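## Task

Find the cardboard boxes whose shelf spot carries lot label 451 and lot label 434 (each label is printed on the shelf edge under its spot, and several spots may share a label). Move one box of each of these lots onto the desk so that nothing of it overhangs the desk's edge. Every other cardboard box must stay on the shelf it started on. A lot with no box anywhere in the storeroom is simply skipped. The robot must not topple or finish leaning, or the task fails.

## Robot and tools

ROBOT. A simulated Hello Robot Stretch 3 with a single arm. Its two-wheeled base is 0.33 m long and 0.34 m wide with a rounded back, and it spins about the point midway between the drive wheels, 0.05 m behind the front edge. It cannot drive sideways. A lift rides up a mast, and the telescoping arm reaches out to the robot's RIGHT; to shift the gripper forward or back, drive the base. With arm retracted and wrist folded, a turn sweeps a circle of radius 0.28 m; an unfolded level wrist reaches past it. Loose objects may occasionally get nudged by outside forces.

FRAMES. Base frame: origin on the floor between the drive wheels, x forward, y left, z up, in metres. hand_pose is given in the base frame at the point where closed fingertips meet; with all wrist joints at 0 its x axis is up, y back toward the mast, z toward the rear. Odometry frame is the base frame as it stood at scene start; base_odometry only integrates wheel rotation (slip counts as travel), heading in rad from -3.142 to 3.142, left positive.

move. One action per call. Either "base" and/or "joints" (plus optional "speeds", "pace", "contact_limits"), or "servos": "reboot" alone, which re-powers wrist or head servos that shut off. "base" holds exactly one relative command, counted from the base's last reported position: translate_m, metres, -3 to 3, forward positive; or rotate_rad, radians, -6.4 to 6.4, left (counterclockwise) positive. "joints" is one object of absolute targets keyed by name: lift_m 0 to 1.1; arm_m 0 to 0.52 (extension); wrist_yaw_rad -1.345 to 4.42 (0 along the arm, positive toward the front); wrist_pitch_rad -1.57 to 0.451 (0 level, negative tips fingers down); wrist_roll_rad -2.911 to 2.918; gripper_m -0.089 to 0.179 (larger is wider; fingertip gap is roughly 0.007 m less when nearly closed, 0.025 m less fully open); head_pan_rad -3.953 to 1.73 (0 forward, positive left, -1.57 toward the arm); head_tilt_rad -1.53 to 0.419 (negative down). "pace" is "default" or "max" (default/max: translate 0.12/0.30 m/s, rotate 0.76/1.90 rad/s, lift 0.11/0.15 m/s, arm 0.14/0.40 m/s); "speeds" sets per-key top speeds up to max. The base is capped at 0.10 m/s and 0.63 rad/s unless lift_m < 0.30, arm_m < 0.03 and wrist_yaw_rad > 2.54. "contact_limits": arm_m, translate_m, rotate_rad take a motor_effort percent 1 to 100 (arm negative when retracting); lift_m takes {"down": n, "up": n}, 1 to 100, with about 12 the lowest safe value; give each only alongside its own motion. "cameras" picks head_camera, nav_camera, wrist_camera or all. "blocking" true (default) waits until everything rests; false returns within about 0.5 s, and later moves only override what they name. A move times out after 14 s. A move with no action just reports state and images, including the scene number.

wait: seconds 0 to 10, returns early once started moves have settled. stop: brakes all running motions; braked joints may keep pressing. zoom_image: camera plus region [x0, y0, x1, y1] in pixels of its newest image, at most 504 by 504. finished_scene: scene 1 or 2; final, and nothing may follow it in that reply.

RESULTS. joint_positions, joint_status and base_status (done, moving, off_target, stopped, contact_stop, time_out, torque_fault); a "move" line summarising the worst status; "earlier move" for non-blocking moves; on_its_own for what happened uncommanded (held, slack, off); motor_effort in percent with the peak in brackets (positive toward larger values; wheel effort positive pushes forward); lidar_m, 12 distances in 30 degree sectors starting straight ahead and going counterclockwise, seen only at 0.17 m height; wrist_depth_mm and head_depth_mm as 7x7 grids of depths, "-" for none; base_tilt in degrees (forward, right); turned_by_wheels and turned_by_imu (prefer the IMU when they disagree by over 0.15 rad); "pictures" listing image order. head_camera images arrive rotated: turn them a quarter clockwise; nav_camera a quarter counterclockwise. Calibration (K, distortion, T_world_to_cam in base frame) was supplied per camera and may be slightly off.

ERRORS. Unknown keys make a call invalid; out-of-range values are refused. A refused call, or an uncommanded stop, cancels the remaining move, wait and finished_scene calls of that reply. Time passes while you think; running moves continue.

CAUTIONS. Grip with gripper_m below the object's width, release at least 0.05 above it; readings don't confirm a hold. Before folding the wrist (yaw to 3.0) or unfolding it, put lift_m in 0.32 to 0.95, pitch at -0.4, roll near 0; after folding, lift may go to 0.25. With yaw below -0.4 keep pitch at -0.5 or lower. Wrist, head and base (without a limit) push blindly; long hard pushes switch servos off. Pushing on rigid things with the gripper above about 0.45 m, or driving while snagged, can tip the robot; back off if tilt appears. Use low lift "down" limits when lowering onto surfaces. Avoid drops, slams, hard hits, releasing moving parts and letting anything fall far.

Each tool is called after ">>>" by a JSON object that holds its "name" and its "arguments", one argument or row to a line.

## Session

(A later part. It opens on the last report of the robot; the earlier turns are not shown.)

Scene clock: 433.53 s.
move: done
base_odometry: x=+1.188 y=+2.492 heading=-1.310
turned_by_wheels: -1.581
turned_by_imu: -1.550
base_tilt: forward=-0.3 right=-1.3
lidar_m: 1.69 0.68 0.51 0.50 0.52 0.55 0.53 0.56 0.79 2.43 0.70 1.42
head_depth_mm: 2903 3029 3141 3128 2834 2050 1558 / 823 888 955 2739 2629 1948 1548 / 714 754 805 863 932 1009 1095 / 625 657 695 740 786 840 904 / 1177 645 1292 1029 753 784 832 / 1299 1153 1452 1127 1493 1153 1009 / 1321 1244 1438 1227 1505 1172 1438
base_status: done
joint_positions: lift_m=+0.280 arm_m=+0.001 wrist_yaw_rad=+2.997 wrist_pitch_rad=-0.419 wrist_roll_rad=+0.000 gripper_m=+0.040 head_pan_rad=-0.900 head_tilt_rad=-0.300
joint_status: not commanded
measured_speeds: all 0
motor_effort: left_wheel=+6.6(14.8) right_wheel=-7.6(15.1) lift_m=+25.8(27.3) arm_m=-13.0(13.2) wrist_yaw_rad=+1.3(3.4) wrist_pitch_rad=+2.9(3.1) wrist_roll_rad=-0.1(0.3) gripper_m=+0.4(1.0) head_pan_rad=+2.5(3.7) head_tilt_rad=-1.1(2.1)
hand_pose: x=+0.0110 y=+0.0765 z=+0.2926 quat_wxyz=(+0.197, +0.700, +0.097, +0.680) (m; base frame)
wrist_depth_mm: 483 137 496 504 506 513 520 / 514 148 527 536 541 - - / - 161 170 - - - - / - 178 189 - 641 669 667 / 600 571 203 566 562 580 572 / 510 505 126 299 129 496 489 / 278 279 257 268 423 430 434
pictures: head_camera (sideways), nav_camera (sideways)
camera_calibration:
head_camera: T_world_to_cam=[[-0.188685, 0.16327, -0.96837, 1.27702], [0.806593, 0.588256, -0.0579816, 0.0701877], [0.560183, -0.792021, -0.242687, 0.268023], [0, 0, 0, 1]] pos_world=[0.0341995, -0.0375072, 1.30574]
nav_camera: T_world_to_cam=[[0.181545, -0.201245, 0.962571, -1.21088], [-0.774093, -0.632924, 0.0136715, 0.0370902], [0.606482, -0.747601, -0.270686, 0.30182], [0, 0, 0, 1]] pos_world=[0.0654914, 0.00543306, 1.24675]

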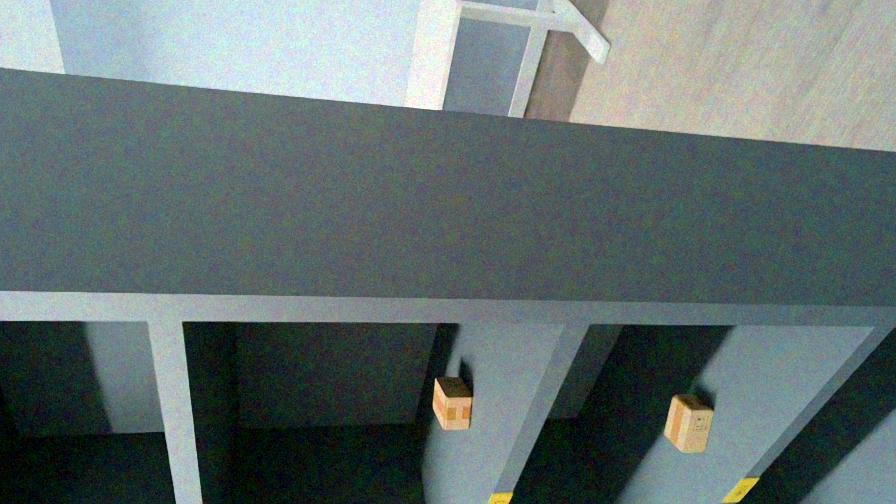

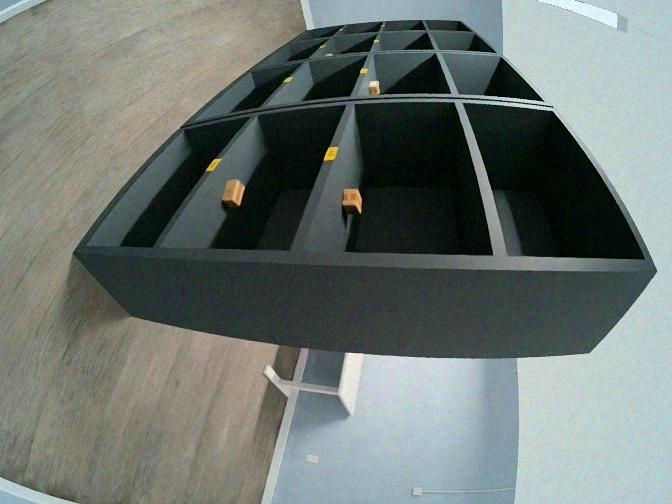

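>>> {"name": "move", "arguments": {
  "base": {"rotate_rad": -0.03}
}}

>>> {"name": "move", "arguments": {
  "base": {"translate_m": 1.1},
  "joints": {"head_pan_rad": -0.8, "head_tilt_rad": -0.35},
  "pace": "max",
  "cameras": ["head_camera", "nav_camera"]
}}

>>> {"name": "move", "arguments": {
  "joints": {"head_pan_rad": -1.57},
  "pace": "max",
  "cameras": ["head_camera", "nav_camera"]
}}

>>> {"name": "move", "arguments": {
  "joints": {"head_pan_rad": -2.3},
  "pace": "max",
  "cameras": ["head_camera"]
}}

Scene clock: 464.10 s.
move: done
base_odometry: x=+1.188 y=+2.492 heading=-1.339
turned_by_wheels: -0.030
turned_by_imu: -0.029
base_tilt: forward=-0.2 right=-1.2
lidar_m: 1.87 0.70 0.52 0.50 0.52 0.55 0.53 0.55 0.76 2.15 0.70 0.73
head_depth_mm: 2899 2997 3153 3142 2895 2050 1549 / 876 941 3185 3400 2915 2018 1559 / 743 789 846 903 981 1061 1156 / 650 682 721 768 819 875 942 / 595 628 659 693 732 777 829 / 1262 901 1399 1253 1422 1178 1009 / 1336 1220 1456 1234 1505 1150 1389
base_status: done
joint_positions: lift_m=+0.280 arm_m=+0.001 wrist_yaw_rad=+2.997 wrist_pitch_rad=-0.419 wrist_roll_rad=+0.000 gripper_m=+0.040 head_pan_rad=-0.900 head_tilt_rad=-0.300
joint_status: not commanded
measured_speeds: all 0
motor_effort: left_wheel=+8.1(11.7) right_wheel=-9.8(12.1) lift_m=+25.4(26.1) arm_m=-10.9(11.4) wrist_yaw_rad=+2.1(2.5) wrist_pitch_rad=+3.0(3.1) wrist_roll_rad=+0.0(0.3) gripper_m=+0.2(0.7) head_pan_rad=+2.5(2.8) head_tilt_rad=-0.1(1.0)
hand_pose: x=+0.0110 y=+0.0765 z=+0.2926 quat_wxyz=(+0.197, +0.700, +0.097, +0.680) (m; base frame)
wrist_depth_mm: 466 137 487 501 512 529 532 / 506 148 521 537 541 - - / 539 161 170 - - - - / - 178 188 - 650 675 660 / 594 573 203 571 565 581 569 / 509 507 126 299 129 493 490 / 280 279 257 269 422 431 429
pictures: none

Scene clock: 469.13 s.
move: done
base_odometry: x=+1.441 y=+1.421 heading=-1.339
turned_by_wheels: +0.000
turned_by_imu: +0.000
base_tilt: forward=-0.3 right=-1.3
lidar_m: 1.83 0.69 0.51 0.49 0.51 0.70 1.62 0.77 0.81 0.97 0.58 1.31
head_depth_mm: 466 489 517 570 603 716 834 / 505 529 557 580 599 635 685 / 1030 1017 1143 997 688 1001 748 / 1141 1056 1269 1075 1335 1120 899 / 1265 1104 1401 983 1462 1116 1300 / 1203 1178 1330 1153 1452 1200 1368 / 1104 1142 1215 1255 1340 1415 1409
base_status: done
joint_positions: lift_m=+0.280 arm_m=+0.001 wrist_yaw_rad=+2.998 wrist_pitch_rad=-0.419 wrist_roll_rad=+0.000 gripper_m=+0.040 head_pan_rad=-0.798 head_tilt_rad=-0.350
joint_status: all done
measured_speeds: all 0
motor_effort: left_wheel=+5.0(15.7) right_wheel=-0.5(10.6) lift_m=+24.2(25.8) arm_m=-8.5(11.1) wrist_yaw_rad=+1.9(3.0) wrist_pitch_rad=+2.9(3.1) wrist_roll_rad=+0.1(0.4) gripper_m=+0.3(1.1) head_pan_rad=-2.9(4.0) head_tilt_rad=-3.5(4.7)
hand_pose: x=+0.0110 y=+0.0765 z=+0.2926 quat_wxyz=(+0.197, +0.700, +0.097, +0.680) (m; base frame)
wrist_depth_mm: 455 137 476 494 506 518 526 / 503 147 516 530 532 543 - / 539 161 170 - - - - / - 179 189 - - 670 666 / 593 559 203 569 565 572 576 / 512 503 127 298 129 496 489 / 280 278 257 268 423 433 427
pictures: head_camera (sideways), nav_camera (sideways)
camera_calibration:
head_camera: T_world_to_cam=[[-0.237735, 0.177746, -0.954928, 1.25976], [0.74088, 0.668958, -0.0599301, 0.0731844], [0.628155, -0.721735, -0.290724, 0.330133], [0, 0, 0, 1]] pos_world=[0.0378945, -0.0346061, 1.30335]
nav_camera: T_world_to_cam=[[0.234308, -0.216103, 0.947839, -1.19201], [-0.705633, -0.70846, 0.012908, 0.0376797], [0.668717, -0.671851, -0.318487, 0.363659], [0, 0, 0, 1]] pos_world=[0.0626991, 0.0134231, 1.24516]

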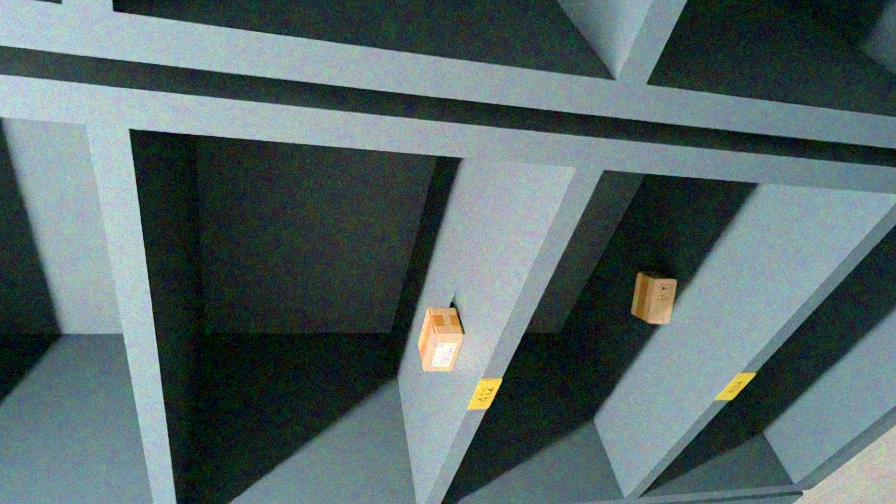

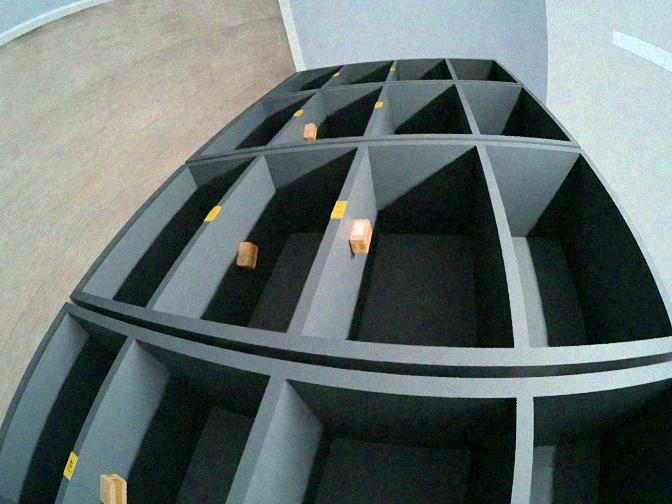

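Scene clock: 469.97 s.
move: done
base_odometry: x=+1.441 y=+1.421 heading=-1.339
turned_by_wheels: +0.000
turned_by_imu: +0.000
base_tilt: forward=-0.2 right=-1.2
lidar_m: 1.83 0.69 0.51 0.49 0.51 0.70 1.62 0.77 0.81 0.97 0.59 1.31
head_depth_mm: 478 863 919 963 663 1091 888 / 433 866 916 953 654 1048 879 / 439 861 913 956 650 1083 877 / 446 862 912 949 644 1073 869 / 455 857 907 948 640 1069 868 / 463 854 906 948 635 1062 864 / 422 765 830 834 628 876 830
base_status: not commanded
joint_positions: lift_m=+0.280 arm_m=+0.001 wrist_yaw_rad=+2.998 wrist_pitch_rad=-0.419 wrist_roll_rad=+0.000 gripper_m=+0.040 head_pan_rad=-1.594 head_tilt_rad=-0.350
joint_status: all done
measured_speeds: all 0
motor_effort: left_wheel=+4.8(5.1) right_wheel=-1.6(1.6) lift_m=+23.8(24.6) arm_m=-7.8(9.1) wrist_yaw_rad=+1.7(2.5) wrist_pitch_rad=+2.9(3.0) wrist_roll_rad=+0.1(0.3) gripper_m=+0.1(0.6) head_pan_rad=+1.2(4.6) head_tilt_rad=-2.3(3.6)
hand_pose: x=+0.0110 y=+0.0765 z=+0.2926 quat_wxyz=(+0.197, +0.700, +0.097, +0.680) (m; base frame)
wrist_depth_mm: 462 137 479 498 506 515 523 / 499 147 516 528 531 540 - / 538 161 171 - - - - / - 179 188 - - 654 664 / 595 557 204 566 561 575 570 / 512 501 127 299 129 493 490 / 280 278 257 268 422 432 426
pictures: head_camera (sideways), nav_camera (sideways)
camera_calibration:
head_camera: T_world_to_cam=[[-0.0394595, 0.29419, -0.954932, 1.25856], [0.996339, -0.0609462, -0.0599465, 0.0715863], [-0.0758352, -0.953802, -0.290709, 0.3344], [0, 0, 0, 1]] pos_world=[0.00369738, -0.0469431, 1.30335]
nav_camera: T_world_to_cam=[[0.00967922, -0.318596, 0.947841, -1.19064], [-0.999884, 0.00806246, 0.0129207, 0.0394818], [-0.0117584, -0.947856, -0.318481, 0.367785], [0, 0, 0, 1]] pos_world=[0.0553262, -0.0310456, 1.24516]

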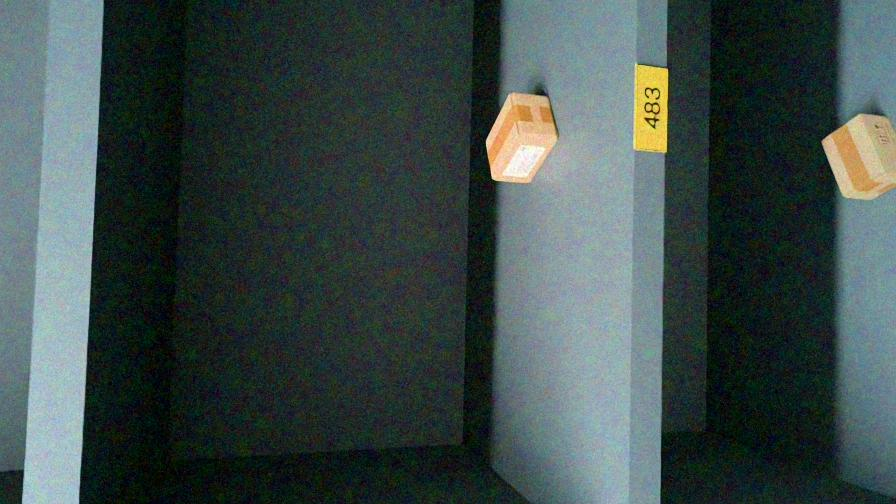

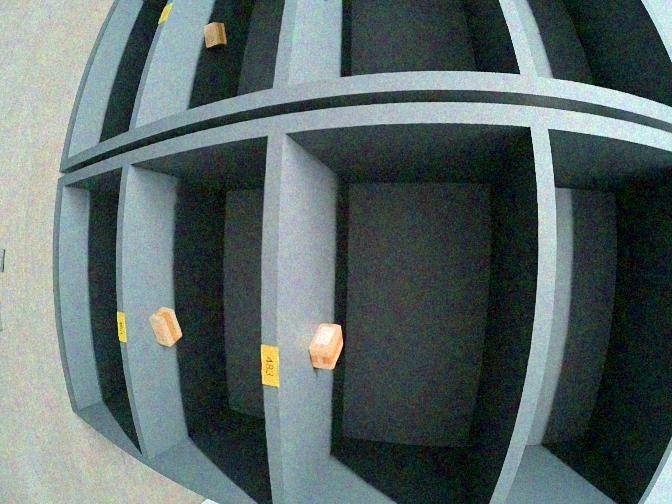

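Scene clock: 470.80 s.
move: done
base_odometry: x=+1.441 y=+1.421 heading=-1.339
turned_by_wheels: +0.000
turned_by_imu: +0.000
base_tilt: forward=-0.3 right=-1.2
lidar_m: 1.83 0.69 0.51 0.49 0.51 0.70 1.62 0.77 0.81 0.97 0.59 1.31
head_depth_mm: 1543 1610 1658 1727 1806 1814 1490 / 1687 1739 1826 1885 1986 1905 1485 / 658 701 1914 2033 2150 1888 1474 / 686 719 769 808 834 907 945 / 752 808 871 896 772 1028 870 / 826 906 1000 1003 675 1109 868 / 532 908 963 975 630 1075 860
base_status: not commanded
joint_positions: lift_m=+0.280 arm_m=+0.001 wrist_yaw_rad=+2.998 wrist_pitch_rad=-0.419 wrist_roll_rad=+0.000 gripper_m=+0.040 head_pan_rad=-2.329 head_tilt_rad=-0.350
joint_status: all done
measured_speeds: all 0
motor_effort: left_wheel=+5.3(5.3) right_wheel=-0.7(1.2) lift_m=+23.6(24.5) arm_m=-7.3(8.3) wrist_yaw_rad=+1.5(2.7) wrist_pitch_rad=+3.0(3.1) wrist_roll_rad=+0.0(0.3) gripper_m=+0.3(0.9) head_pan_rad=+2.1(5.1) head_tilt_rad=-2.7(3.3)
hand_pose: x=+0.0110 y=+0.0765 z=+0.2926 quat_wxyz=(+0.197, +0.700, +0.097, +0.680) (m; base frame)
wrist_depth_mm: 458 137 479 495 503 509 520 / 502 148 517 527 537 546 - / 534 161 170 - - - - / - 179 188 - - 669 659 / 592 554 203 564 556 573 562 / 510 511 127 299 129 497 490 / 280 280 257 267 419 432 426
pictures: head_camera (sideways)
camera_calibration:
head_camera: T_world_to_cam=[[0.16813, 0.244596, -0.954937, 1.25731], [0.697908, -0.713677, -0.0599239, 0.0733263], [-0.696173, -0.656383, -0.290696, 0.338169], [0, 0, 0, 1]] pos_world=[-0.0271419, -0.0332334, 1.30335]

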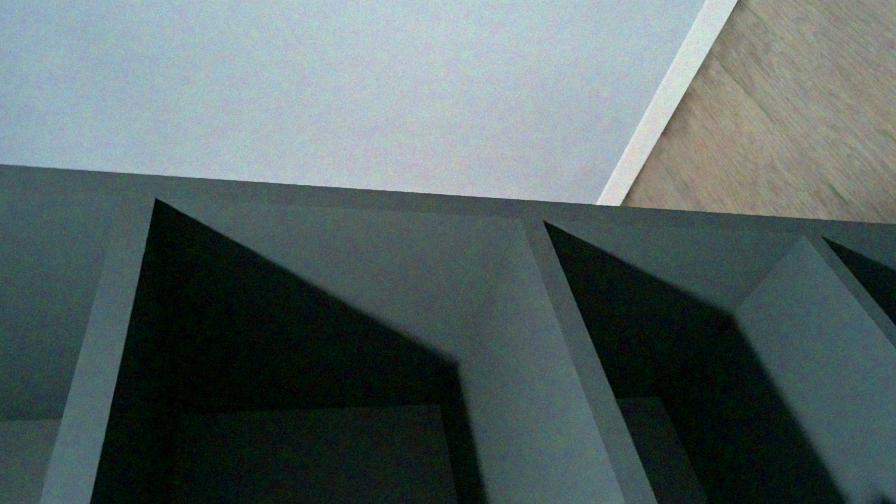

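>>> {"name": "move", "arguments": {
  "joints": {"head_pan_rad": -1.45, "head_tilt_rad": -0.6},
  "pace": "max",
  "cameras": ["head_camera"]
}}

>>> {"name": "move", "arguments": {
  "joints": {"head_pan_rad": -0.75, "head_tilt_rad": -0.35},
  "pace": "max",
  "cameras": ["head_camera", "nav_camera"]
}}

>>> {"name": "zoom_image", "arguments": {
  "camera": "head_camera",
  "region": [700, 320, 800, 460]
}}

>>> {"name": "zoom_image", "arguments": {
  "camera": "head_camera",
  "region": [440, 340, 540, 460]
}}

>>> {"name": "move", "arguments": {
  "joints": {"head_pan_rad": -0.35, "head_tilt_rad": -0.25},
  "pace": "max",
  "cameras": ["head_camera"]
}}

Scene clock: 487.23 s.
move: done
base_odometry: x=+1.441 y=+1.421 heading=-1.339
turned_by_wheels: +0.000
turned_by_imu: +0.000
base_tilt: forward=-0.3 right=-1.2
lidar_m: 1.83 0.69 0.51 0.49 0.51 0.70 1.62 0.77 0.81 0.97 0.59 1.31
head_depth_mm: 764 836 881 596 1103 865 1118 / 777 849 893 616 1094 849 1114 / 785 862 881 614 1093 870 1135 / 796 876 870 636 1079 864 1149 / 796 872 852 632 1038 883 1150 / 626 663 700 649 817 845 1030 / 489 511 552 614 700 841 1091
base_status: not commanded
joint_positions: lift_m=+0.280 arm_m=+0.001 wrist_yaw_rad=+2.998 wrist_pitch_rad=-0.419 wrist_roll_rad=+0.000 gripper_m=+0.040 head_pan_rad=-1.423 head_tilt_rad=-0.607
joint_status: all done
measured_speeds: all 0
motor_effort: left_wheel=+4.3(5.4) right_wheel=-1.0(1.2) lift_m=+23.5(23.9) arm_m=-5.8(6.9) wrist_yaw_rad=+2.8(2.8) wrist_pitch_rad=+3.1(3.1) wrist_roll_rad=-0.3(0.3) gripper_m=+0.3(0.7) head_pan_rad=-1.1(5.0) head_tilt_rad=-2.4(7.1)
hand_pose: x=+0.0110 y=+0.0765 z=+0.2926 quat_wxyz=(+0.197, +0.700, +0.097, +0.680) (m; base frame)
wrist_depth_mm: 462 137 476 497 502 518 527 / 503 148 512 532 540 547 - / 543 161 171 - - - - / - 179 188 - - 667 656 / 593 552 203 564 558 575 568 / 510 505 127 299 129 495 492 / 280 280 257 268 422 430 432
pictures: head_camera (sideways)
camera_calibration:
head_camera: T_world_to_cam=[[-0.122992, 0.513195, -0.849414, 1.12134], [0.989808, 0.125347, -0.0675892, 0.0815166], [0.071785, -0.84907, -0.523381, 0.636268], [0, 0, 0, 1]] pos_world=[0.0115559, -0.0454484, 1.291]

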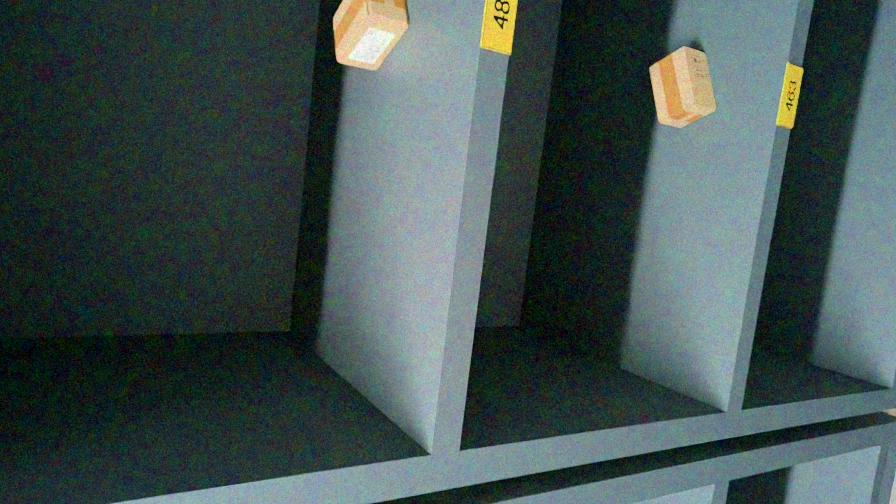

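Scene clock: 488.03 s.
move: done
base_odometry: x=+1.441 y=+1.421 heading=-1.339
turned_by_wheels: +0.000
turned_by_imu: +0.000
base_tilt: forward=-0.2 right=-1.2
lidar_m: 1.82 0.69 0.51 0.49 0.51 0.70 1.62 0.77 0.81 0.97 0.58 1.31
head_depth_mm: 492 517 536 544 572 613 693 / 995 980 1106 849 634 666 706 / 1114 1027 1221 1082 783 1122 878 / 1255 1072 1385 995 1398 1113 1257 / 1235 1151 1380 1041 1500 1155 1368 / 1145 1179 1276 1288 1380 1491 1409 / 1075 1130 1211 1298 1397 1649 1445
base_status: not commanded
joint_positions: lift_m=+0.280 arm_m=+0.001 wrist_yaw_rad=+2.998 wrist_pitch_rad=-0.419 wrist_roll_rad=+0.000 gripper_m=+0.040 head_pan_rad=-0.721 head_tilt_rad=-0.352
joint_status: all done
measured_speeds: all 0
motor_effort: left_wheel=+5.0(5.5) right_wheel=-0.8(1.0) lift_m=+23.0(23.7) arm_m=-5.0(6.6) wrist_yaw_rad=+2.4(2.6) wrist_pitch_rad=+2.9(3.1) wrist_roll_rad=+0.0(0.3) gripper_m=+0.2(0.7) head_pan_rad=-1.5(4.7) head_tilt_rad=+5.1(7.4)
hand_pose: x=+0.0110 y=+0.0765 z=+0.2926 quat_wxyz=(+0.197, +0.700, +0.097, +0.680) (m; base frame)
wrist_depth_mm: 458 137 476 490 501 520 526 / 502 147 514 533 532 546 - / 534 161 170 - - - - / - 179 188 - - 661 657 / 597 558 203 566 560 575 572 / 516 500 127 300 129 493 493 / 279 279 257 267 421 433 427
pictures: head_camera (sideways), nav_camera (sideways)
camera_calibration:
head_camera: T_world_to_cam=[[-0.251628, 0.159484, -0.954593, 1.25938], [0.686838, 0.724327, -0.0600349, 0.0735409], [0.681863, -0.670757, -0.2918, 0.331179], [0, 0, 0, 1]] pos_world=[0.0405642, -0.031977, 1.30324]
nav_camera: T_world_to_cam=[[0.251141, -0.198031, 0.947477, -1.19165], [-0.648723, -0.760915, 0.0129142, 0.0373242], [0.718392, -0.617893, -0.319564, 0.364793], [0, 0, 0, 1]] pos_world=[0.0614214, 0.0178193, 1.24516]

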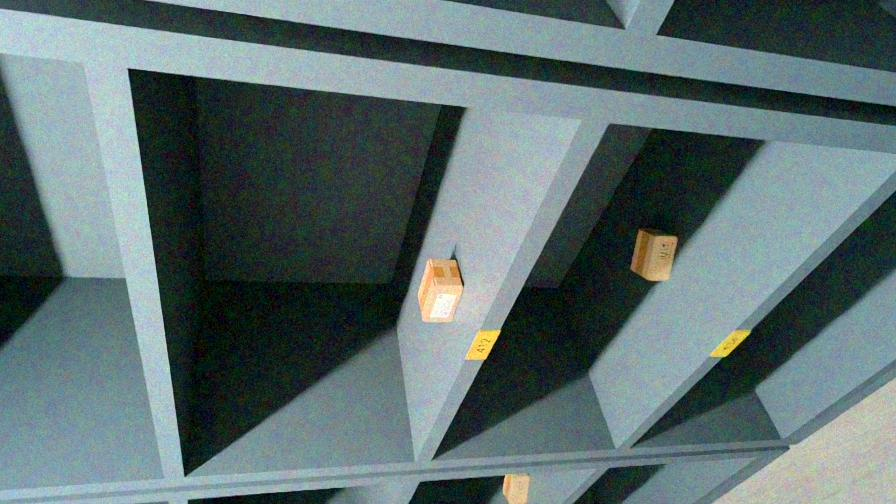

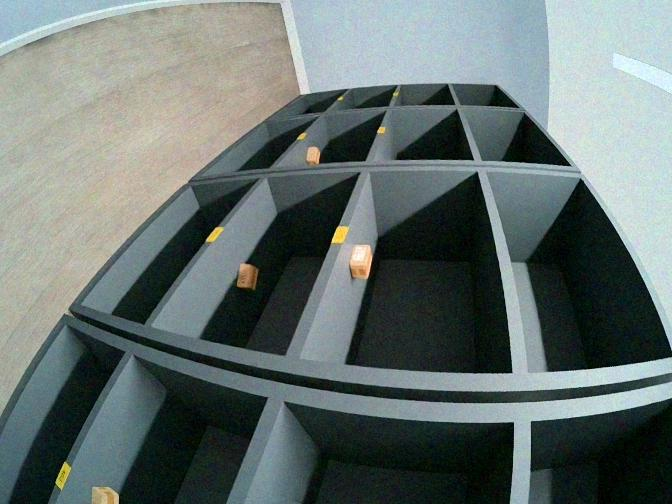

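Scaled by 3.600 from the camera's 896x504 image, which has a finer 1280x720 frame.

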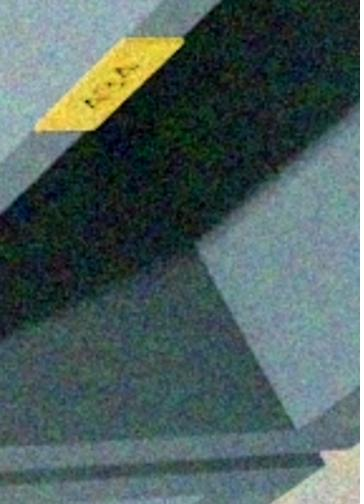

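Scaled by 4.200 from the camera's 896x504 image, which has a finer 1280x720 frame.

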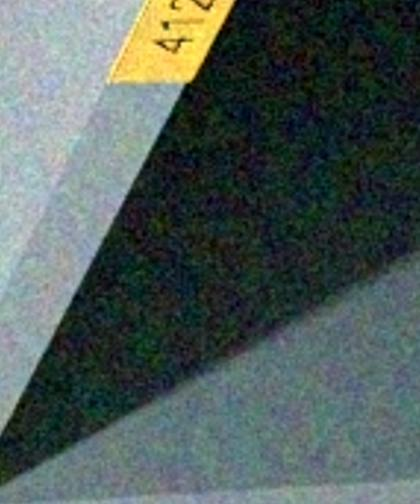

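Scene clock: 488.73 s.
move: done
base_odometry: x=+1.441 y=+1.421 heading=-1.339
turned_by_wheels: +0.000
turned_by_imu: +0.000
base_tilt: forward=-0.2 right=-1.2
lidar_m: 1.83 0.69 0.51 0.49 0.51 0.70 1.62 0.77 0.81 0.97 0.59 1.31
head_depth_mm: 1234 1272 1346 1372 899 1317 979 / 1186 1231 1297 1323 1391 1303 1055 / 1156 1203 1246 1287 1355 1363 1461 / 2236 2041 2124 2138 1866 1861 1520 / 2704 2631 2872 2799 2339 2137 1615 / 2657 2786 2911 3046 3058 2137 1597 / 2587 2737 2827 2914 2928 2106 1610
base_status: not commanded
joint_positions: lift_m=+0.280 arm_m=+0.001 wrist_yaw_rad=+2.998 wrist_pitch_rad=-0.419 wrist_roll_rad=+0.000 gripper_m=+0.040 head_pan_rad=-0.328 head_tilt_rad=-0.247
joint_status: all done
measured_speeds: all 0
motor_effort: left_wheel=+4.6(5.1) right_wheel=-1.2(1.3) lift_m=+23.9(23.9) arm_m=-4.8(5.5) wrist_yaw_rad=+1.9(3.2) wrist_pitch_rad=+2.9(3.1) wrist_roll_rad=+0.1(0.4) gripper_m=+0.2(0.8) head_pan_rad=-0.8(5.6) head_tilt_rad=+5.1(9.7)
hand_pose: x=+0.0110 y=+0.0765 z=+0.2926 quat_wxyz=(+0.197, +0.700, +0.097, +0.680) (m; base frame)
wrist_depth_mm: 460 137 480 493 501 514 530 / 500 147 516 525 532 546 - / 539 161 170 - - - - / - 178 188 - - 677 668 / 594 555 203 563 564 581 575 / 509 508 127 301 129 490 492 / 280 279 257 268 421 431 430
pictures: head_camera (sideways)
camera_calibration:
head_camera: T_world_to_cam=[[-0.198191, 0.0184739, -0.979989, 1.29223], [0.362462, 0.930329, -0.0557656, 0.0699954], [0.910682, -0.366261, -0.191079, 0.198757], [0, 0, 0, 1]] pos_world=[0.0497331, -0.0161944, 1.30825]

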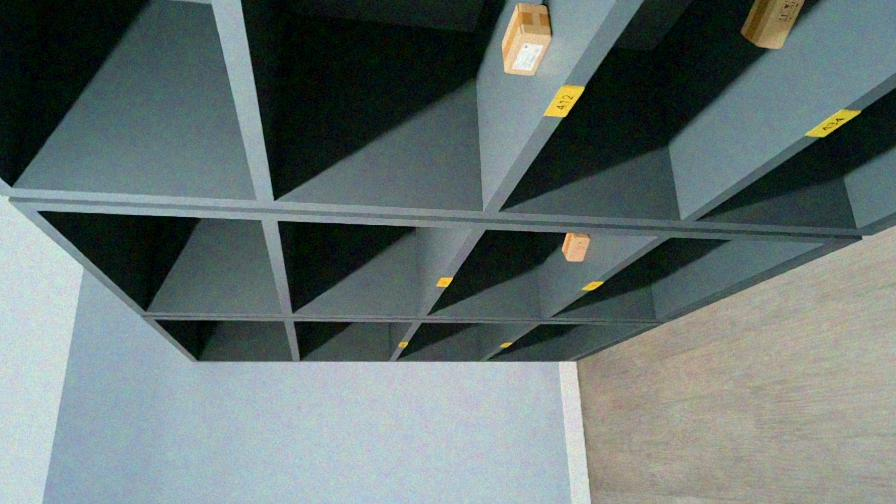

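>>> {"name": "zoom_image", "arguments": {
  "camera": "head_camera",
  "region": [800, 90, 870, 150]
}}

>>> {"name": "zoom_image", "arguments": {
  "camera": "head_camera",
  "region": [420, 260, 520, 360]
}}

>>> {"name": "zoom_image", "arguments": {
  "camera": "head_camera",
  "region": [570, 260, 620, 310]
}}

Scaled by 7.200 from the camera's 896x504 image, which has a finer 1280x720 frame.

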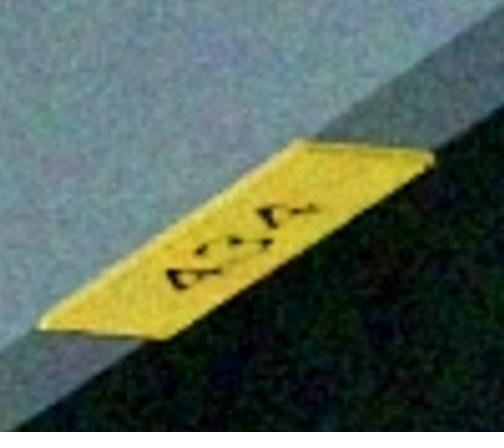

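Scaled by 5.040 from the camera's 896x504 image, which has a finer 1280x720 frame.

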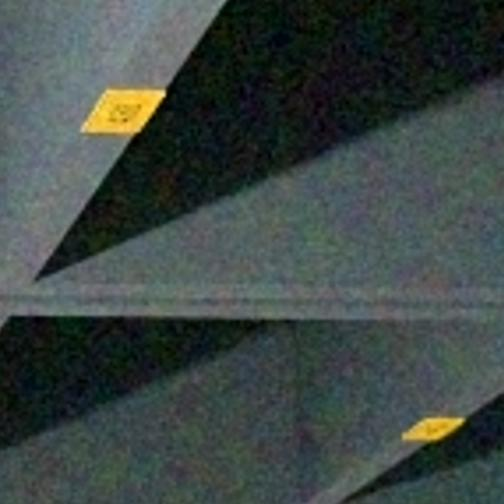

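Scaled by 10.080 from the camera's 896x504 image, which has a finer 1280x720 frame.

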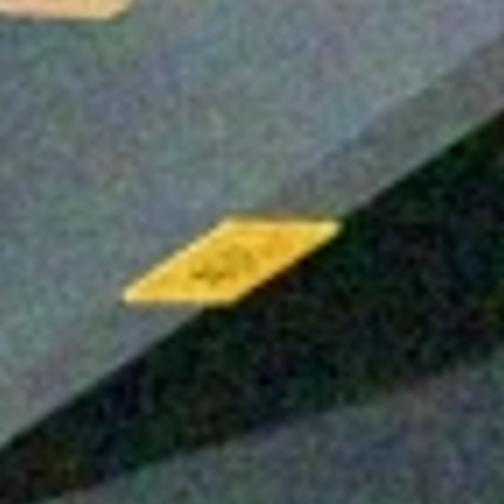

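>>> {"name": "move", "arguments": {
  "base": {"translate_m": 0.676},
  "joints": {"head_pan_rad": -1.57, "head_tilt_rad": -0.5},
  "pace": "max"
}}

>>> {"name": "move", "arguments": {
  "joints": {"lift_m": 0.502},
  "pace": "max"
}}

>>> {"name": "move", "arguments": {
  "joints": {"wrist_yaw_rad": 0.54, "wrist_pitch_rad": -0.4, "gripper_m": 0.179},
  "pace": "max",
  "cameras": ["head_camera"]
}}

>>> {"name": "move", "arguments": {
  "joints": {"wrist_pitch_rad": -0.2, "arm_m": 0.1},
  "cameras": ["wrist_camera"]
}}

Scene clock: 522.03 s.
move: done
base_odometry: x=+1.596 y=+0.763 heading=-1.339
turned_by_wheels: +0.000
turned_by_imu: +0.001
base_tilt: forward=-0.2 right=-1.2
lidar_m: 1.79 0.68 0.50 0.48 0.50 0.69 1.97 1.35 0.61 0.98 0.75 0.76
head_depth_mm: 796 846 864 740 735 811 788 / 798 862 941 729 1013 961 825 / 797 863 941 723 1126 955 820 / 799 866 942 713 1133 946 813 / 798 863 932 670 1128 933 811 / 800 863 931 636 1117 915 807 / 798 867 929 691 1109 933 806
base_status: done
joint_positions: lift_m=+0.280 arm_m=+0.001 wrist_yaw_rad=+2.998 wrist_pitch_rad=-0.419 wrist_roll_rad=+0.000 gripper_m=+0.040 head_pan_rad=-1.571 head_tilt_rad=-0.501
joint_status: all done
measured_speeds: all 0
motor_effort: left_wheel=+4.2(13.1) right_wheel=+2.9(14.6) lift_m=+30.6(30.7) arm_m=-1.4(3.2) wrist_yaw_rad=+2.0(3.1) wrist_pitch_rad=+3.0(3.1) wrist_roll_rad=-0.1(0.3) gripper_m=+0.3(0.9) head_pan_rad=+3.3(5.2) head_tilt_rad=+4.4(6.7)
hand_pose: x=+0.0110 y=+0.0765 z=+0.2926 quat_wxyz=(+0.197, +0.700, +0.097, +0.680) (m; base frame)
wrist_depth_mm: 453 137 469 486 496 508 514 / 495 148 512 521 530 539 - / 534 161 173 - - - - / - 178 188 - - 651 659 / 581 553 203 563 557 579 575 / 510 507 127 298 129 495 493 / 280 279 257 268 422 430 427
pictures: none

Scene clock: 524.30 s.
move: done
base_odometry: x=+1.596 y=+0.763 heading=-1.339
turned_by_wheels: +0.000
turned_by_imu: +0.000
base_tilt: forward=-0.3 right=-1.2
lidar_m: 1.80 0.68 0.50 0.48 0.50 0.69 1.97 1.34 0.61 0.97 0.75 0.76
head_depth_mm: 798 843 864 739 735 815 786 / 801 863 943 731 1014 962 826 / 799 864 941 723 1125 955 821 / 799 861 946 713 1129 947 817 / 800 864 934 675 1129 930 809 / 797 862 931 635 1123 916 809 / 802 864 930 691 1108 933 807
base_status: not commanded
joint_positions: lift_m=+0.502 arm_m=+0.001 wrist_yaw_rad=+2.998 wrist_pitch_rad=-0.418 wrist_roll_rad=+0.000 gripper_m=+0.040 head_pan_rad=-1.570 head_tilt_rad=-0.500
joint_status: all done
measured_speeds: all 0
motor_effort: left_wheel=+4.5(4.7) right_wheel=+3.6(4.4) lift_m=+30.9(34.9) arm_m=+0.0(1.9) wrist_yaw_rad=+0.7(3.6) wrist_pitch_rad=+3.0(3.1) wrist_roll_rad=-0.2(0.3) gripper_m=+0.3(1.1) head_pan_rad=+3.5(3.9) head_tilt_rad=+4.6(4.8)
hand_pose: x=+0.0110 y=+0.0765 z=+0.5146 quat_wxyz=(+0.197, +0.700, +0.097, +0.680) (m; base frame)
wrist_depth_mm: 453 137 472 484 499 506 517 / 495 147 509 526 533 541 - / 536 161 172 - - - - / - 179 188 - - - - / - - 201 - 152 - - / - 736 127 722 127 756 744 / 680 695 262 666 650 664 658
pictures: none

Scene clock: 526.23 s.
move: done
base_odometry: x=+1.596 y=+0.763 heading=-1.339
turned_by_wheels: +0.000
turned_by_imu: +0.000
base_tilt: forward=-0.3 right=-1.2
lidar_m: 1.80 0.68 0.50 0.48 0.50 0.69 1.97 1.34 0.61 0.98 0.75 0.76
head_depth_mm: 802 845 866 740 735 814 785 / 798 863 940 731 1013 961 824 / 800 861 937 725 1127 955 819 / 797 863 936 713 1124 947 817 / 801 865 936 674 1127 933 810 / 799 865 927 637 1121 916 808 / 798 865 933 693 1112 931 803
base_status: not commanded
joint_positions: lift_m=+0.502 arm_m=+0.001 wrist_yaw_rad=+0.543 wrist_pitch_rad=-0.418 wrist_roll_rad=+0.000 gripper_m=+0.179 head_pan_rad=-1.570 head_tilt_rad=-0.500
joint_status: all done
measured_speeds: all 0
motor_effort: left_wheel=+4.3(4.8) right_wheel=+3.4(4.5) lift_m=+30.0(31.2) arm_m=+0.4(1.3) wrist_yaw_rad=-3.0(7.7) wrist_pitch_rad=+2.9(4.6) wrist_roll_rad=+0.2(0.3) gripper_m=+0.8(84.5) head_pan_rad=+3.4(4.3) head_tilt_rad=+3.9(4.9)
hand_pose: x=+0.0945 y=-0.3377 z=+0.5146 quat_wxyz=(+0.706, +0.327, -0.627, +0.044) (m; base frame)
wrist_depth_mm: - 492 435 470 430 412 446 / - 593 407 357 323 296 291 / - - - - - 273 244 / - - - - - - - / 952 851 770 - - - - / 123 710 751 - - - - / 649 659 669 645 - - 105
pictures: head_camera (sideways)
camera_calibration:
head_camera: T_world_to_cam=[[-0.0466208, 0.432241, -0.900552, 1.18761], [0.997505, -0.027705, -0.0649376, 0.0780453], [-0.0530185, -0.901333, -0.429871, 0.515369], [0, 0, 0, 1]] pos_world=[0.00484088, -0.046653, 1.29612]

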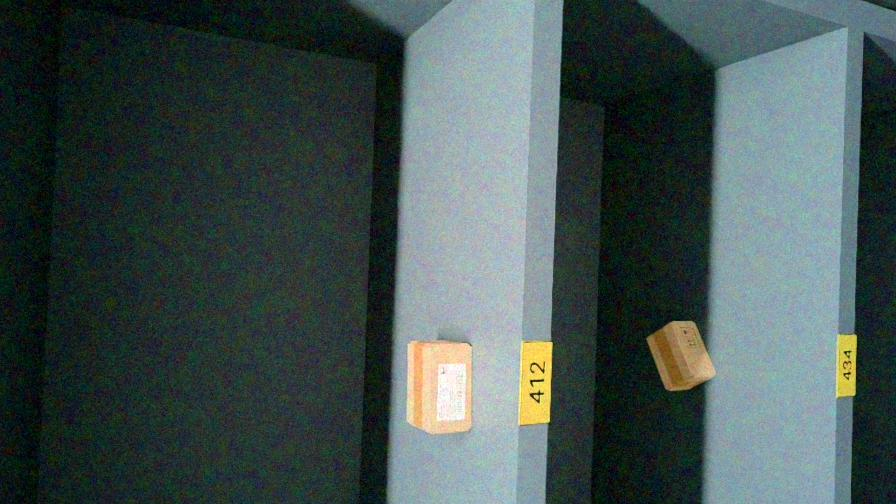

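Scene clock: 528.20 s.
move: done
base_odometry: x=+1.596 y=+0.763 heading=-1.339
turned_by_wheels: +0.000
turned_by_imu: +0.000
base_tilt: forward=-0.2 right=-1.4
lidar_m: 1.79 0.68 0.50 0.48 0.50 0.69 1.97 1.34 0.61 0.98 0.75 0.75
head_depth_mm: 800 841 863 740 735 815 784 / 799 861 940 732 1017 962 827 / 798 864 939 722 1130 955 817 / 797 862 940 717 1132 951 816 / 799 865 936 671 1126 934 810 / 797 862 927 635 1122 913 807 / 800 866 930 691 1113 932 805
base_status: not commanded
joint_positions: lift_m=+0.502 arm_m=+0.100 wrist_yaw_rad=+0.543 wrist_pitch_rad=-0.222 wrist_roll_rad=+0.000 gripper_m=+0.179 head_pan_rad=-1.570 head_tilt_rad=-0.500
joint_status: all done
measured_speeds: all 0
motor_effort: left_wheel=+4.5(4.9) right_wheel=+3.1(4.4) lift_m=+29.8(30.7) arm_m=+13.3(14.6) wrist_yaw_rad=-2.1(4.7) wrist_pitch_rad=+3.6(6.6) wrist_roll_rad=-0.2(0.3) gripper_m=+0.5(1.0) head_pan_rad=+3.0(4.1) head_tilt_rad=+3.1(4.8)
hand_pose: x=+0.1050 y=-0.4545 z=+0.5608 quat_wxyz=(+0.698, +0.264, -0.656, +0.113) (m; base frame)
wrist_depth_mm: 423 469 - - - - - / 446 475 - - - - - / - 454 449 452 386 382 402 / - 484 332 301 300 297 298 / - 146 - 268 237 225 224 / 123 126 - - 226 206 180 / 744 754 - - - - 105
pictures: wrist_camera
camera_calibration:
wrist_camera: T_world_to_cam=[[-0.834015, -0.551455, -0.0177667, -0.146488], [-0.213183, 0.351782, -0.911484, 0.725948], [0.508893, -0.756404, -0.410952, -0.0004803], [0, 0, 0, 1]] pos_world=[0.0328309, -0.33652, 0.65889]

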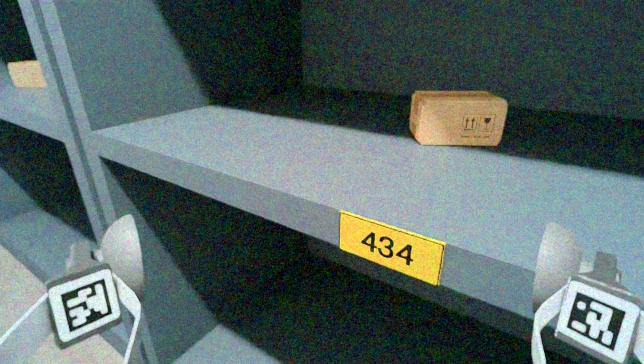

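>>> {"name": "zoom_image", "arguments": {
  "camera": "wrist_camera",
  "region": [390, 70, 530, 170]
}}

>>> {"name": "zoom_image", "arguments": {
  "camera": "head_camera",
  "region": [630, 300, 740, 410]
}}

Scaled by 3.600.

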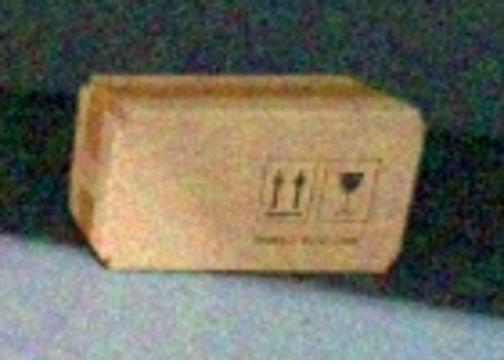

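This scene's latest camera images include none from head_camera. They are from: wrist_camera. head_camera's image comes with the result of a call that names it in "cameras".

>>> {"name": "move", "arguments": {
  "base": {"translate_m": 0.011},
  "joints": {"wrist_yaw_rad": 0.51, "lift_m": 0.508}
}}

>>> {"name": "move", "arguments": {
  "joints": {"arm_m": 0.398},
  "speeds": {"arm_m": 0.1},
  "contact_limits": {"arm_m": 35},
  "cameras": ["wrist_camera"]
}}

>>> {"name": "move", "arguments": {
  "base": {"translate_m": 0.02},
  "cameras": ["wrist_camera"]
}}

Scene clock: 560.63 s.
move: done
base_odometry: x=+1.599 y=+0.753 heading=-1.339
turned_by_wheels: +0.000
turned_by_imu: +0.000
base_tilt: forward=-0.4 right=-1.2
lidar_m: 1.79 0.68 0.50 0.48 0.50 0.69 1.98 1.36 0.61 0.98 0.74 0.75
head_depth_mm: 798 855 896 739 761 840 786 / 801 863 943 730 1046 959 823 / 799 864 940 723 1125 957 818 / 797 862 940 716 1131 950 813 / 801 863 936 668 1119 924 811 / 801 862 929 637 1120 937 806 / 799 866 934 692 1110 932 804
base_status: done
joint_positions: lift_m=+0.508 arm_m=+0.100 wrist_yaw_rad=+0.513 wrist_pitch_rad=-0.221 wrist_roll_rad=+0.000 gripper_m=+0.179 head_pan_rad=-1.570 head_tilt_rad=-0.500
joint_status: all done
measured_speeds: all 0
motor_effort: left_wheel=+5.5(10.2) right_wheel=+6.0(8.8) lift_m=+30.5(31.9) arm_m=+11.6(12.8) wrist_yaw_rad=-3.0(6.1) wrist_pitch_rad=+3.4(3.6) wrist_roll_rad=+0.0(0.3) gripper_m=+0.6(0.9) head_pan_rad=+3.1(3.7) head_tilt_rad=+3.1(4.5)
hand_pose: x=+0.0986 y=-0.4582 z=+0.5669 quat_wxyz=(+0.700, +0.254, -0.660, +0.103) (m; base frame)
wrist_depth_mm: 402 464 - - - - - / 426 477 - - - - - / 451 454 475 475 386 388 422 / - 414 339 315 315 313 311 / - 143 - 264 237 235 247 / - 126 - - 226 206 188 / 754 668 718 - - - 105
pictures: none

Scene clock: 564.60 s.
move: done
base_odometry: x=+1.599 y=+0.753 heading=-1.339
turned_by_wheels: +0.000
turned_by_imu: +0.000
base_tilt: forward=-0.3 right=-1.1
lidar_m: 1.80 0.68 0.50 0.48 0.50 0.69 1.97 1.36 0.61 0.97 0.74 0.75
head_depth_mm: 799 854 894 737 763 842 785 / 800 864 935 734 1050 962 825 / 799 866 940 721 1123 926 619 / 800 865 939 715 1124 779 772 / 801 861 937 668 1126 910 810 / 801 863 933 636 1122 908 806 / 801 865 928 690 1113 933 805
base_status: not commanded
joint_positions: lift_m=+0.508 arm_m=+0.398 wrist_yaw_rad=+0.513 wrist_pitch_rad=-0.221 wrist_roll_rad=+0.000 gripper_m=+0.179 head_pan_rad=-1.570 head_tilt_rad=-0.500
joint_status: all done
measured_speeds: all 0
motor_effort: left_wheel=+5.2(5.6) right_wheel=+6.3(7.4) lift_m=+28.4(31.0) arm_m=+12.4(15.6) wrist_yaw_rad=-3.5(5.1) wrist_pitch_rad=+3.5(3.6) wrist_roll_rad=+0.2(0.4) gripper_m=+0.4(1.4) head_pan_rad=+3.4(3.8) head_tilt_rad=+2.8(4.4)
contact_limits: arm_m 35 (drawing in: default 31, maximum 55; extending or still: default 40, maximum 69)
hand_pose: x=+0.0986 y=-0.7562 z=+0.5669 quat_wxyz=(+0.700, +0.254, -0.660, +0.103) (m; base frame)
wrist_depth_mm: 391 458 - - - - - / 398 476 - - - - - / 405 454 429 397 - - - / 317 319 317 314 312 291 273 / 240 237 145 141 223 233 244 / 123 176 149 147 175 188 187 / 149 154 155 154 157 152 105
pictures: wrist_camera
camera_calibration:
wrist_camera: T_world_to_cam=[[-0.850191, -0.526174, -0.0177726, -0.297331], [-0.202211, 0.357529, -0.911748, 0.839719], [0.486092, -0.771566, -0.410366, -0.23257], [0, 0, 0, 1]] pos_world=[0.030063, -0.636115, 0.664889]

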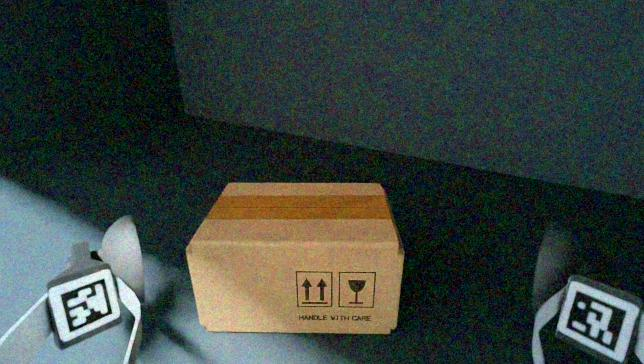

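Scene clock: 565.70 s.
move: done
base_odometry: x=+1.603 y=+0.733 heading=-1.339
turned_by_wheels: +0.000
turned_by_imu: +0.000
base_tilt: forward=-0.2 right=-1.3
lidar_m: 1.79 0.68 0.50 0.48 0.50 0.69 1.97 1.37 0.62 0.98 0.73 0.77
head_depth_mm: 796 859 916 740 809 891 806 / 798 862 941 733 1109 962 825 / 799 866 940 725 1121 926 619 / 801 864 938 716 1130 776 774 / 797 865 935 647 1126 910 813 / 800 863 930 644 1118 932 809 / 797 866 928 691 1114 934 807
base_status: done
joint_positions: lift_m=+0.508 arm_m=+0.398 wrist_yaw_rad=+0.513 wrist_pitch_rad=-0.221 wrist_roll_rad=+0.000 gripper_m=+0.179 head_pan_rad=-1.570 head_tilt_rad=-0.500
joint_status: not commanded
measured_speeds: all 0
motor_effort: left_wheel=+4.7(9.7) right_wheel=+7.4(10.3) lift_m=+27.4(28.5) arm_m=+11.1(12.7) wrist_yaw_rad=-2.9(4.1) wrist_pitch_rad=+3.5(3.6) wrist_roll_rad=-0.1(0.3) gripper_m=+0.9(1.3) head_pan_rad=+3.0(3.5) head_tilt_rad=+3.8(4.1)
contact_limits: arm_m 35 (drawing in: default 31, maximum 55; extending or still: default 40, maximum 69)
hand_pose: x=+0.0986 y=-0.7562 z=+0.5669 quat_wxyz=(+0.700, +0.254, -0.660, +0.103) (m; base frame)
wrist_depth_mm: 376 444 - - - - - / 381 460 - - - - - / 394 433 430 393 - - - / 318 319 316 311 312 291 273 / 239 227 161 145 152 234 245 / 123 145 138 136 133 187 187 / 149 154 148 146 146 152 105
pictures: wrist_camera
camera_calibration:
wrist_camera: T_world_to_cam=[[-0.850233, -0.526108, -0.0177383, -0.29731], [-0.20222, 0.357545, -0.911739, 0.839724], [0.486016, -0.771604, -0.410386, -0.232579], [0, 0, 0, 1]] pos_world=[0.0300632, -0.636115, 0.664889]

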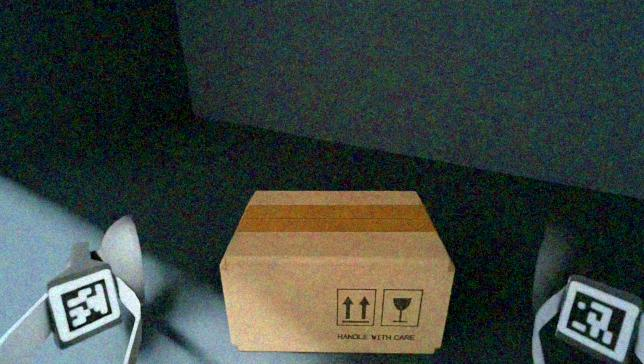

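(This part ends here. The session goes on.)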